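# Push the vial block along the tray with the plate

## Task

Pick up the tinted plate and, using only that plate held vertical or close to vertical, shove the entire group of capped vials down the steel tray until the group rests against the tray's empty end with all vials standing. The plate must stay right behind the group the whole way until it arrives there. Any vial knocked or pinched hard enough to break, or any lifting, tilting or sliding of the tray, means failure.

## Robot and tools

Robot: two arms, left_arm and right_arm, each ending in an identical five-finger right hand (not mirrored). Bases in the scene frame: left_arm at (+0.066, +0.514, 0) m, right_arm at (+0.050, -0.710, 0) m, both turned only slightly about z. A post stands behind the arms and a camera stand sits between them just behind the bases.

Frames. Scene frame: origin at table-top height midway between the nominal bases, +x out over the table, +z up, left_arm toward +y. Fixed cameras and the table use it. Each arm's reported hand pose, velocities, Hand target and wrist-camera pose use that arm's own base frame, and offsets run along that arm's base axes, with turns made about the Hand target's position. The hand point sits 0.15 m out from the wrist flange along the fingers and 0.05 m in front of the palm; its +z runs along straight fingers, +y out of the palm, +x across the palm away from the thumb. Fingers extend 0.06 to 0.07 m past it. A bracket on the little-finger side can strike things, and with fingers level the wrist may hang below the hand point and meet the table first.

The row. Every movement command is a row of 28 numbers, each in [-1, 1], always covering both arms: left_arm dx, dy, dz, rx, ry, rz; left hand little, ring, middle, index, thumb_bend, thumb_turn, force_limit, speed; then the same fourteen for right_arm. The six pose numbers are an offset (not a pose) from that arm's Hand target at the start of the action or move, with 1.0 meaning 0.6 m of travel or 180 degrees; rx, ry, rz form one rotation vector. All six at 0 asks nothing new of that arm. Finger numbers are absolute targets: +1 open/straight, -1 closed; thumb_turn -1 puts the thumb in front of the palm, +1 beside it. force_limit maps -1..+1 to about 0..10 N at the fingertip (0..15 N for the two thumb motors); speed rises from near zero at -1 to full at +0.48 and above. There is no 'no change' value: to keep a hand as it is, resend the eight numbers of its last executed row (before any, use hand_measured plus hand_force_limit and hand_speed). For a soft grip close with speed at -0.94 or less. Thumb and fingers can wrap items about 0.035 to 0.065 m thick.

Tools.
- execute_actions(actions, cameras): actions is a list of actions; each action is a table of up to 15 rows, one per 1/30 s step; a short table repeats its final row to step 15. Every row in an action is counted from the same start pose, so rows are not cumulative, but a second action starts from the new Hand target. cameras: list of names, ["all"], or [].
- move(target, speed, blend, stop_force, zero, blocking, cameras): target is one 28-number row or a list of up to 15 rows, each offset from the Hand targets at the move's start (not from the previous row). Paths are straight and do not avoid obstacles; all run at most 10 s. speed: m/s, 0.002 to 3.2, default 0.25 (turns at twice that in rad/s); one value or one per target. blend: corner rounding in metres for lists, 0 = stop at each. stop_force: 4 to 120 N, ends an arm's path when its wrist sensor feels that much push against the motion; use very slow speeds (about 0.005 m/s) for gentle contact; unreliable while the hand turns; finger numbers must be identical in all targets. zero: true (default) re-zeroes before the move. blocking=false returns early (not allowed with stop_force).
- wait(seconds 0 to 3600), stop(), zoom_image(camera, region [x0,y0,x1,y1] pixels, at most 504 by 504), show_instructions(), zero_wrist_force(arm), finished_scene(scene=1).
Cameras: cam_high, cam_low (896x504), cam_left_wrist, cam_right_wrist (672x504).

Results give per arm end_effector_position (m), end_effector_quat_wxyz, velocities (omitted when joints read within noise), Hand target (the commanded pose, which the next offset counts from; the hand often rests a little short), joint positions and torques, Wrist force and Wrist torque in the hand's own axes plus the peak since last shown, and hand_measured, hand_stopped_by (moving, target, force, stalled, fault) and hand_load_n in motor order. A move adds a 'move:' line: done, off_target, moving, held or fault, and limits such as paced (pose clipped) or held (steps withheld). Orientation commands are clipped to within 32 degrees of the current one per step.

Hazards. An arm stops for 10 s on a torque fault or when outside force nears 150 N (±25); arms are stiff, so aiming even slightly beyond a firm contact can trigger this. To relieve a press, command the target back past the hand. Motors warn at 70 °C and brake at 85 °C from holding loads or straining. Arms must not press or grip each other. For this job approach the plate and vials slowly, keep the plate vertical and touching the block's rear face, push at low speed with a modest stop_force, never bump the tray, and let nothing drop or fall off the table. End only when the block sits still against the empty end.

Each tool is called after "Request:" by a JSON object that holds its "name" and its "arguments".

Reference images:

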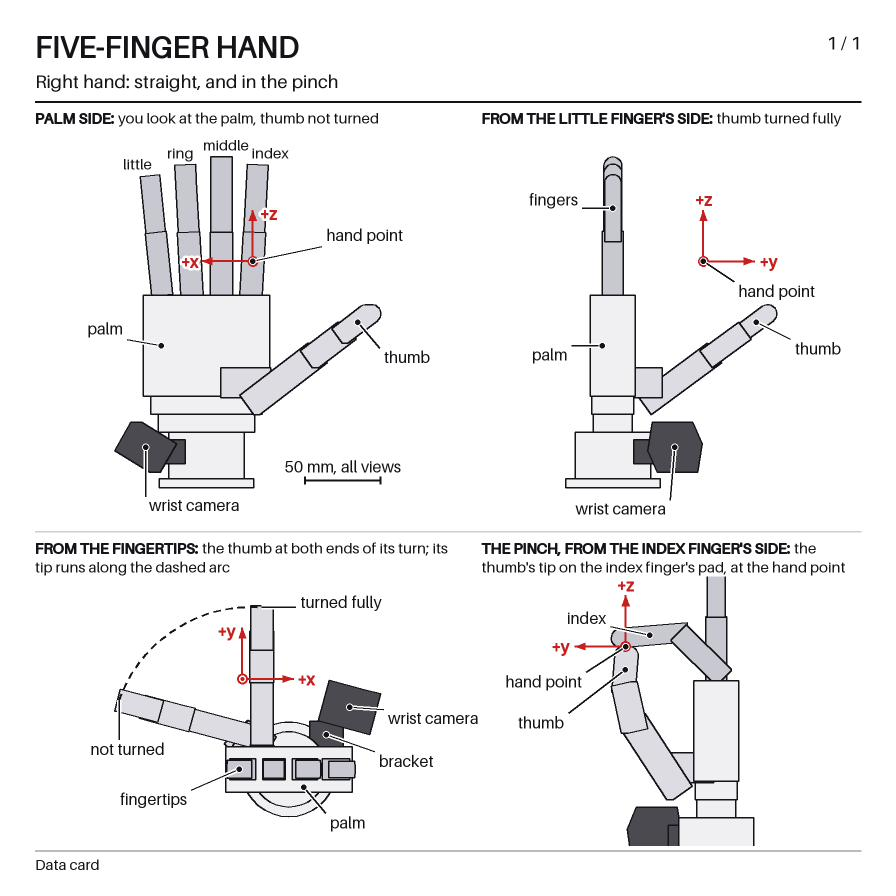

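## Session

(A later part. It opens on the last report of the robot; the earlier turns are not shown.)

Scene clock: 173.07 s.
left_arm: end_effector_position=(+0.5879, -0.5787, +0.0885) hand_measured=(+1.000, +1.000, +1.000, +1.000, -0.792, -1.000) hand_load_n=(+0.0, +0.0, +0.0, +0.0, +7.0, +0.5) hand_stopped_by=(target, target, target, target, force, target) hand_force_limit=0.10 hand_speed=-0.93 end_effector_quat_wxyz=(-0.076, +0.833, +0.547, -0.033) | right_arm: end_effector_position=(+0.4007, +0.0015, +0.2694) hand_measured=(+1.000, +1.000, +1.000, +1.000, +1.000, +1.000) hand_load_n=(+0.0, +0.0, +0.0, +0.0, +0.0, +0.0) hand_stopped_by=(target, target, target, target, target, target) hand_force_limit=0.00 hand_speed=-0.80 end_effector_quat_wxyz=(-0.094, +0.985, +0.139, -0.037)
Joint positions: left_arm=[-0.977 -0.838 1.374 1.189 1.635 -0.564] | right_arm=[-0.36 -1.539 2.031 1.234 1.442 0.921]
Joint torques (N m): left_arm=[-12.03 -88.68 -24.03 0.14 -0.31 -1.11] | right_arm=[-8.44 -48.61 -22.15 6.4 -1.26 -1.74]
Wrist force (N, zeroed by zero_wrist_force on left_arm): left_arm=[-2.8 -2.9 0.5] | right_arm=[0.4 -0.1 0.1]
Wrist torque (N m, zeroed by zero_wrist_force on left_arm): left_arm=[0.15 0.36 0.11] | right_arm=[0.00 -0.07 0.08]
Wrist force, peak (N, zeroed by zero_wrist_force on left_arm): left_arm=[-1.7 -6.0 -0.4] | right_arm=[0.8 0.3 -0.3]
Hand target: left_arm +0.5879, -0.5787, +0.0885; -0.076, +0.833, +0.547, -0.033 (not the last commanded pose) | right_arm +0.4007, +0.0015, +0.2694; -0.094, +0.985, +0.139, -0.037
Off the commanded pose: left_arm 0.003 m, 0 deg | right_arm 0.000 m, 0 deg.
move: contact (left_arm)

Request:
{"name": "execute_actions", "arguments": {"actions": [[[0,0,0,0,0,0,1,1,1,1,-0.5,-1,0.1,-0.85,0,0,0,0,0,0,1,1,1,1,1,1,0,-0.8]],[[0,0,0,0,0,0,1,1,1,1,-0.5,-1,0.1,-0.85,0,0,0,0,0,0,1,1,1,1,1,1,0,-0.8]],[[0,0,0,0,0,0,1,1,1,1,1,-1,0.1,-0.4,0,0,0,0,0,0,1,1,1,1,1,1,0,-0.8]],[[0,0,0,0,0,0,1,1,1,1,1,-1,0.1,-0.4,0,0,0,0,0,0,1,1,1,1,1,1,0,-0.8]],[[0,0,0,0,0,0,1,1,1,1,1,1,0.1,-0.3,0,0,0,0,0,0,1,1,1,1,1,1,0,-0.8]],[[0,0,0,0,0,0,1,1,1,1,1,1,0.1,-0.3,0,0,0,0,0,0,1,1,1,1,1,1,0,-0.8]]], "cameras": ["cam_low", "cam_left_wrist"]}}

Request:
{"name": "zoom_image", "arguments": {"camera": "cam_low", "region": [360, 240, 500, 380]}}

Scene clock: 177.13 s.
left_arm: end_effector_position=(+0.5879, -0.5787, +0.0885) hand_measured=(+1.000, +1.000, +1.000, +1.000, +1.000, +1.000) hand_load_n=(+0.0, +0.0, +0.5, +0.0, -0.5, +0.0) hand_stopped_by=(target, target, target, target, target, target) hand_force_limit=0.10 hand_speed=-0.30 end_effector_quat_wxyz=(-0.076, +0.833, +0.547, -0.033) | right_arm: end_effector_position=(+0.4007, +0.0015, +0.2694) hand_measured=(+1.000, +1.000, +1.000, +1.000, +1.000, +1.000) hand_load_n=(+0.0, +0.0, +0.0, +0.0, +0.0, +0.0) hand_stopped_by=(target, target, target, target, target, target) hand_force_limit=0.00 hand_speed=-0.80 end_effector_quat_wxyz=(-0.094, +0.985, +0.139, -0.037)
Joint positions: left_arm=[-0.977 -0.838 1.374 1.189 1.635 -0.564] | right_arm=[-0.36 -1.539 2.031 1.234 1.442 0.921]
Joint torques (N m): left_arm=[-15.7 -81.33 -24.18 3.4 1.61 -1.05] | right_arm=[-9.22 -47.44 -23.63 6.47 -0.86 -2.36]
Wrist force (N, zeroed by zero_wrist_force on left_arm): left_arm=[-1.6 0.1 -0.4] | right_arm=[0.5 0.0 0.0]
Wrist torque (N m, zeroed by zero_wrist_force on left_arm): left_arm=[0.08 0.33 0.05] | right_arm=[0.02 -0.08 0.09]
Wrist force, peak (N, zeroed by zero_wrist_force on left_arm): left_arm=[-2.7 -3.2 0.5] | right_arm=[0.5 0.1 -0.8]
Hand target: left_arm +0.5879, -0.5787, +0.0885; -0.076, +0.833, +0.547, -0.033 | right_arm +0.4007, +0.0015, +0.2694; -0.094, +0.985, +0.139, -0.037
Off the commanded pose: left_arm 0.000 m, 0 deg | right_arm 0.000 m, 0 deg.
Step readings (end_effector_position of left_arm | right_arm):
0: (+0.5879, -0.5787, +0.0885) | (+0.4007, +0.0015, +0.2694)
1: (+0.5879, -0.5787, +0.0885) | (+0.4007, +0.0015, +0.2694)
2: (+0.5879, -0.5787, +0.0885) | (+0.4007, +0.0015, +0.2694)
4: (+0.5879, -0.5787, +0.0885) | (+0.4007, +0.0015, +0.2694)
8: (+0.5879, -0.5787, +0.0885) | (+0.4007, +0.0015, +0.2694)
15: (+0.5879, -0.5787, +0.0885) | (+0.4007, +0.0015, +0.2694)
16: (+0.5879, -0.5787, +0.0885) | (+0.4007, +0.0015, +0.2694)
17: (+0.5879, -0.5787, +0.0885) | (+0.4007, +0.0015, +0.2694)
19: (+0.5879, -0.5787, +0.0885) | (+0.4007, +0.0015, +0.2694)
23: (+0.5879, -0.5787, +0.0885) | (+0.4007, +0.0015, +0.2694)
30: (+0.5879, -0.5787, +0.0885) | (+0.4007, +0.0015, +0.2694)
31: (+0.5879, -0.5787, +0.0885) | (+0.4007, +0.0015, +0.2694)
32: (+0.5879, -0.5787, +0.0885) | (+0.4007, +0.0015, +0.2694)
34: (+0.5879, -0.5787, +0.0885) | (+0.4007, +0.0015, +0.2694)
38: (+0.5879, -0.5787, +0.0885) | (+0.4007, +0.0015, +0.2694)
45: (+0.5879, -0.5787, +0.0885) | (+0.4007, +0.0015, +0.2694)
46: (+0.5879, -0.5787, +0.0885) | (+0.4007, +0.0015, +0.2694)
47: (+0.5879, -0.5787, +0.0885) | (+0.4007, +0.0015, +0.2694)
49: (+0.5879, -0.5787, +0.0885) | (+0.4007, +0.0015, +0.2694)
53: (+0.5879, -0.5787, +0.0885) | (+0.4007, +0.0015, +0.2694)
60: (+0.5879, -0.5787, +0.0885) | (+0.4007, +0.0015, +0.2694)
61: (+0.5879, -0.5787, +0.0885) | (+0.4007, +0.0015, +0.2694)
62: (+0.5879, -0.5787, +0.0885) | (+0.4007, +0.0015, +0.2694)
64: (+0.5879, -0.5787, +0.0885) | (+0.4007, +0.0015, +0.2694)
68: (+0.5879, -0.5787, +0.0885) | (+0.4007, +0.0015, +0.2694)
75: (+0.5879, -0.5787, +0.0885) | (+0.4007, +0.0015, +0.2694)
76: (+0.5879, -0.5787, +0.0885) | (+0.4007, +0.0015, +0.2694)
77: (+0.5879, -0.5787, +0.0885) | (+0.4007, +0.0015, +0.2694)
79: (+0.5879, -0.5787, +0.0885) | (+0.4007, +0.0015, +0.2694)
83: (+0.5879, -0.5787, +0.0885) | (+0.4007, +0.0015, +0.2694)
90: (+0.5879, -0.5787, +0.0885) | (+0.4007, +0.0015, +0.2694)
cam_left_wrist: T_world_to_cam=[[0.97858, -0.1374, -0.15329, -0.64415], [-0.05393, -0.88975, 0.45326, -0.52568], [-0.19867, -0.43528, -0.8781, 0.05315]] pos_world=[0.61257, -0.53309, 0.18619]

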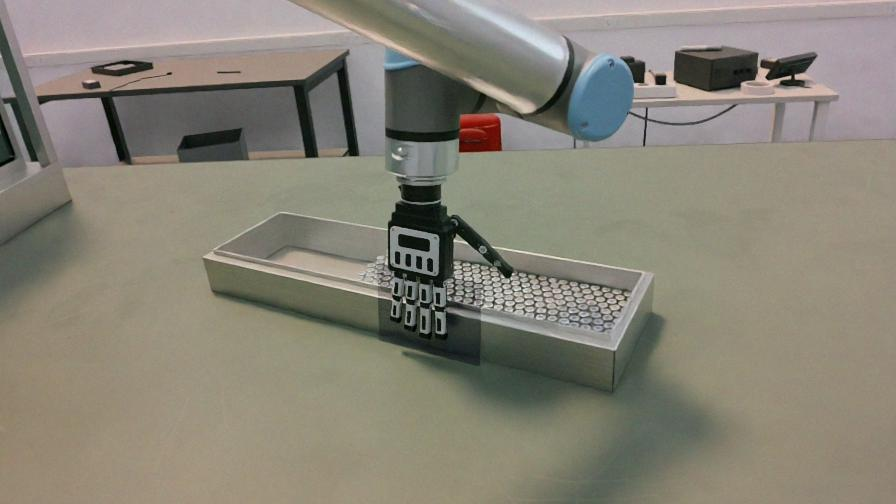

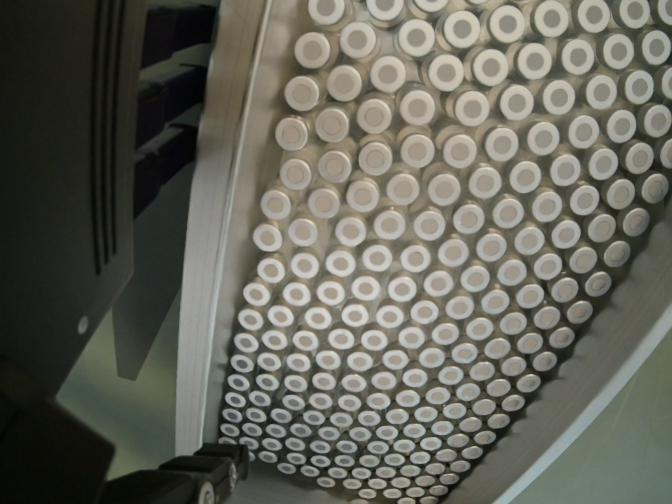

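Scaled by 3.600 from the camera's image (finer frame: 1280x720).

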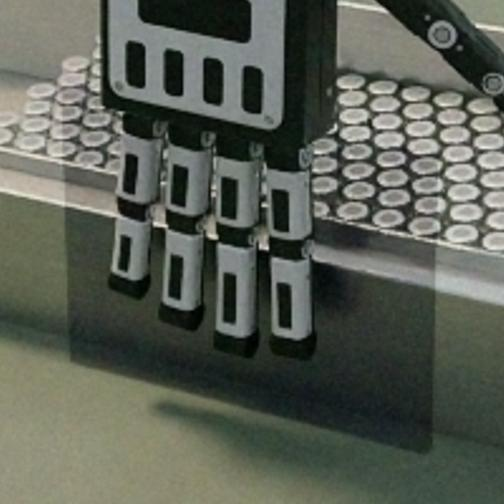

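Request:
{"name": "move", "arguments": {"target": [[-0.0306,0.0133,0,0,0,0,1,1,1,1,1,1,0.1,-0.3,0,0,0,0,0,0,1,1,1,1,1,1,0,-0.8],[-0.1529,0.0664,0,0,0,0,1,1,1,1,1,1,0.1,-0.3,0,0,0,0,0,0,1,1,1,1,1,1,0,-0.8],[-0.35,0.15,0.35,0,0,0,1,1,1,1,1,1,0.1,-0.3,0,0,0,0,0,0,1,1,1,1,1,1,0,-0.8]], "speed": [0.02,0.08,0.25], "blend": [0.003,0.02,0], "cameras": ["all"]}}

Request:
{"name": "zoom_image", "arguments": {"camera": "cam_low", "region": [340, 210, 670, 400]}}

Request:
{"name": "zoom_image", "arguments": {"camera": "cam_high", "region": [400, 125, 560, 415]}}

Scene clock: 181.03 s.
left_arm: end_effector_position=(+0.3780, -0.4888, +0.2983) hand_measured=(+1.000, +1.000, +1.000, +1.000, +1.000, +1.000) hand_load_n=(+0.0, +0.0, +0.0, +0.0, +0.0, +0.0) hand_stopped_by=(target, target, target, target, target, target) hand_force_limit=0.10 hand_speed=-0.30 end_effector_quat_wxyz=(-0.076, +0.833, +0.547, -0.033) | right_arm: end_effector_position=(+0.4007, +0.0015, +0.2694) hand_measured=(+1.000, +1.000, +1.000, +1.000, +1.000, +1.000) hand_load_n=(+0.0, +0.0, +0.0, +0.0, +0.0, +0.0) hand_stopped_by=(target, target, target, target, target, target) hand_force_limit=0.00 hand_speed=-0.80 end_effector_quat_wxyz=(-0.094, +0.985, +0.139, -0.037)
Joint positions: left_arm=[-1.189 -1.312 1.701 1.319 1.666 -0.775] | right_arm=[-0.36 -1.539 2.031 1.234 1.442 0.921]
Joint torques (N m): left_arm=[-16.29 -59.73 -25.12 8.05 3 -2.88] | right_arm=[-7.21 -47.26 -23.67 6.19 -1.12 -2.23]
Wrist force (N, zeroed by zero_wrist_force on left_arm): left_arm=[-1.3 0.3 -0.7] | right_arm=[0.5 0.1 -0.1]
Wrist torque (N m, zeroed by zero_wrist_force on left_arm): left_arm=[0.07 0.32 0.13] | right_arm=[0.04 -0.07 0.10]
Wrist force, peak (N, zeroed by zero_wrist_force on left_arm): left_arm=[-1.0 -0.5 -2.1] | right_arm=[0.8 -0.2 -0.4]
Hand target: left_arm +0.3779, -0.4887, +0.2985; -0.076, +0.833, +0.547, -0.033 | right_arm +0.4007, +0.0015, +0.2694; -0.094, +0.985, +0.139, -0.037
Off the commanded pose: left_arm 0.000 m, 0 deg | right_arm 0.000 m, 0 deg.
move: done
cam_left_wrist: T_world_to_cam=[[0.97858, -0.1374, -0.15329, -0.39424], [-0.05393, -0.88975, 0.45326, -0.5521], [-0.19867, -0.43528, -0.8781, 0.23481]] pos_world=[0.40267, -0.44319, 0.39599]
cam_right_wrist: T_world_to_cam=[[0.55252, -0.81159, -0.18984, -0.1715], [-0.6873, -0.57248, 0.44709, 0.16554], [-0.47153, -0.11655, -0.87411, 0.53204]] pos_world=[0.45941, 0.01759, 0.3585]

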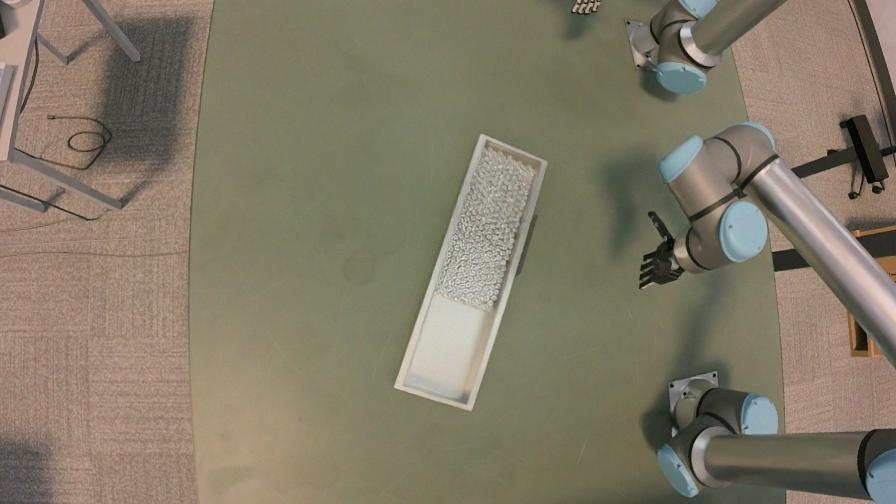

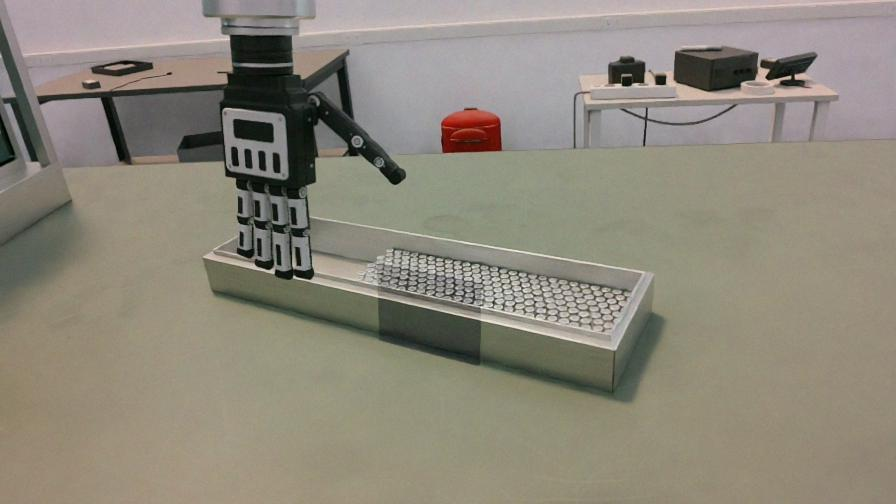

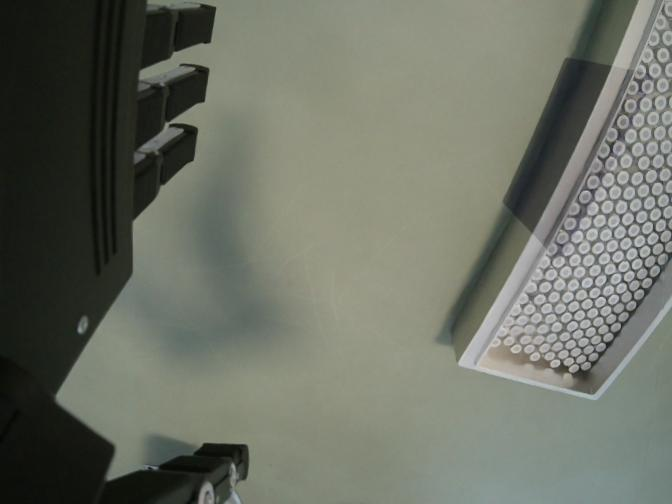

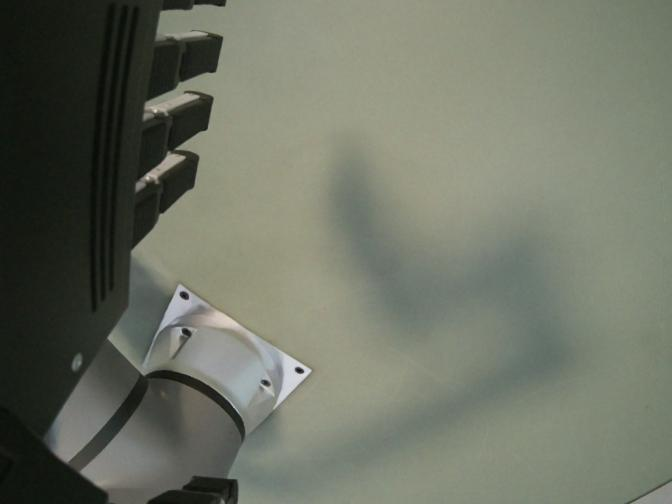

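Scaled by 1.527 from the camera's image (finer frame: 1280x720).

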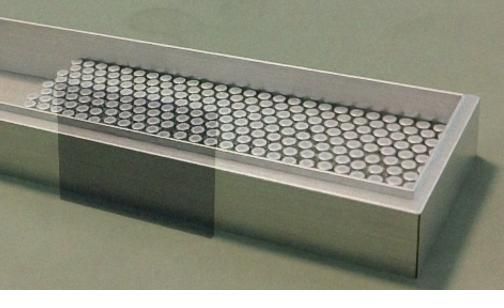

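Scaled by 1.738 from the camera's image (finer frame: 1280x720).

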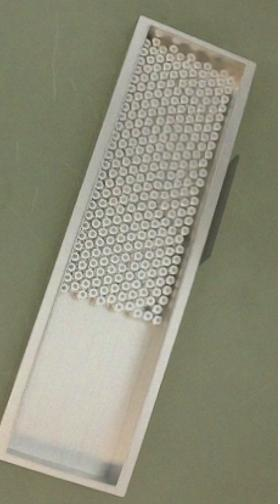

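Request:
{"name": "finished_scene", "arguments": {}}

The scene is finished: the task was done.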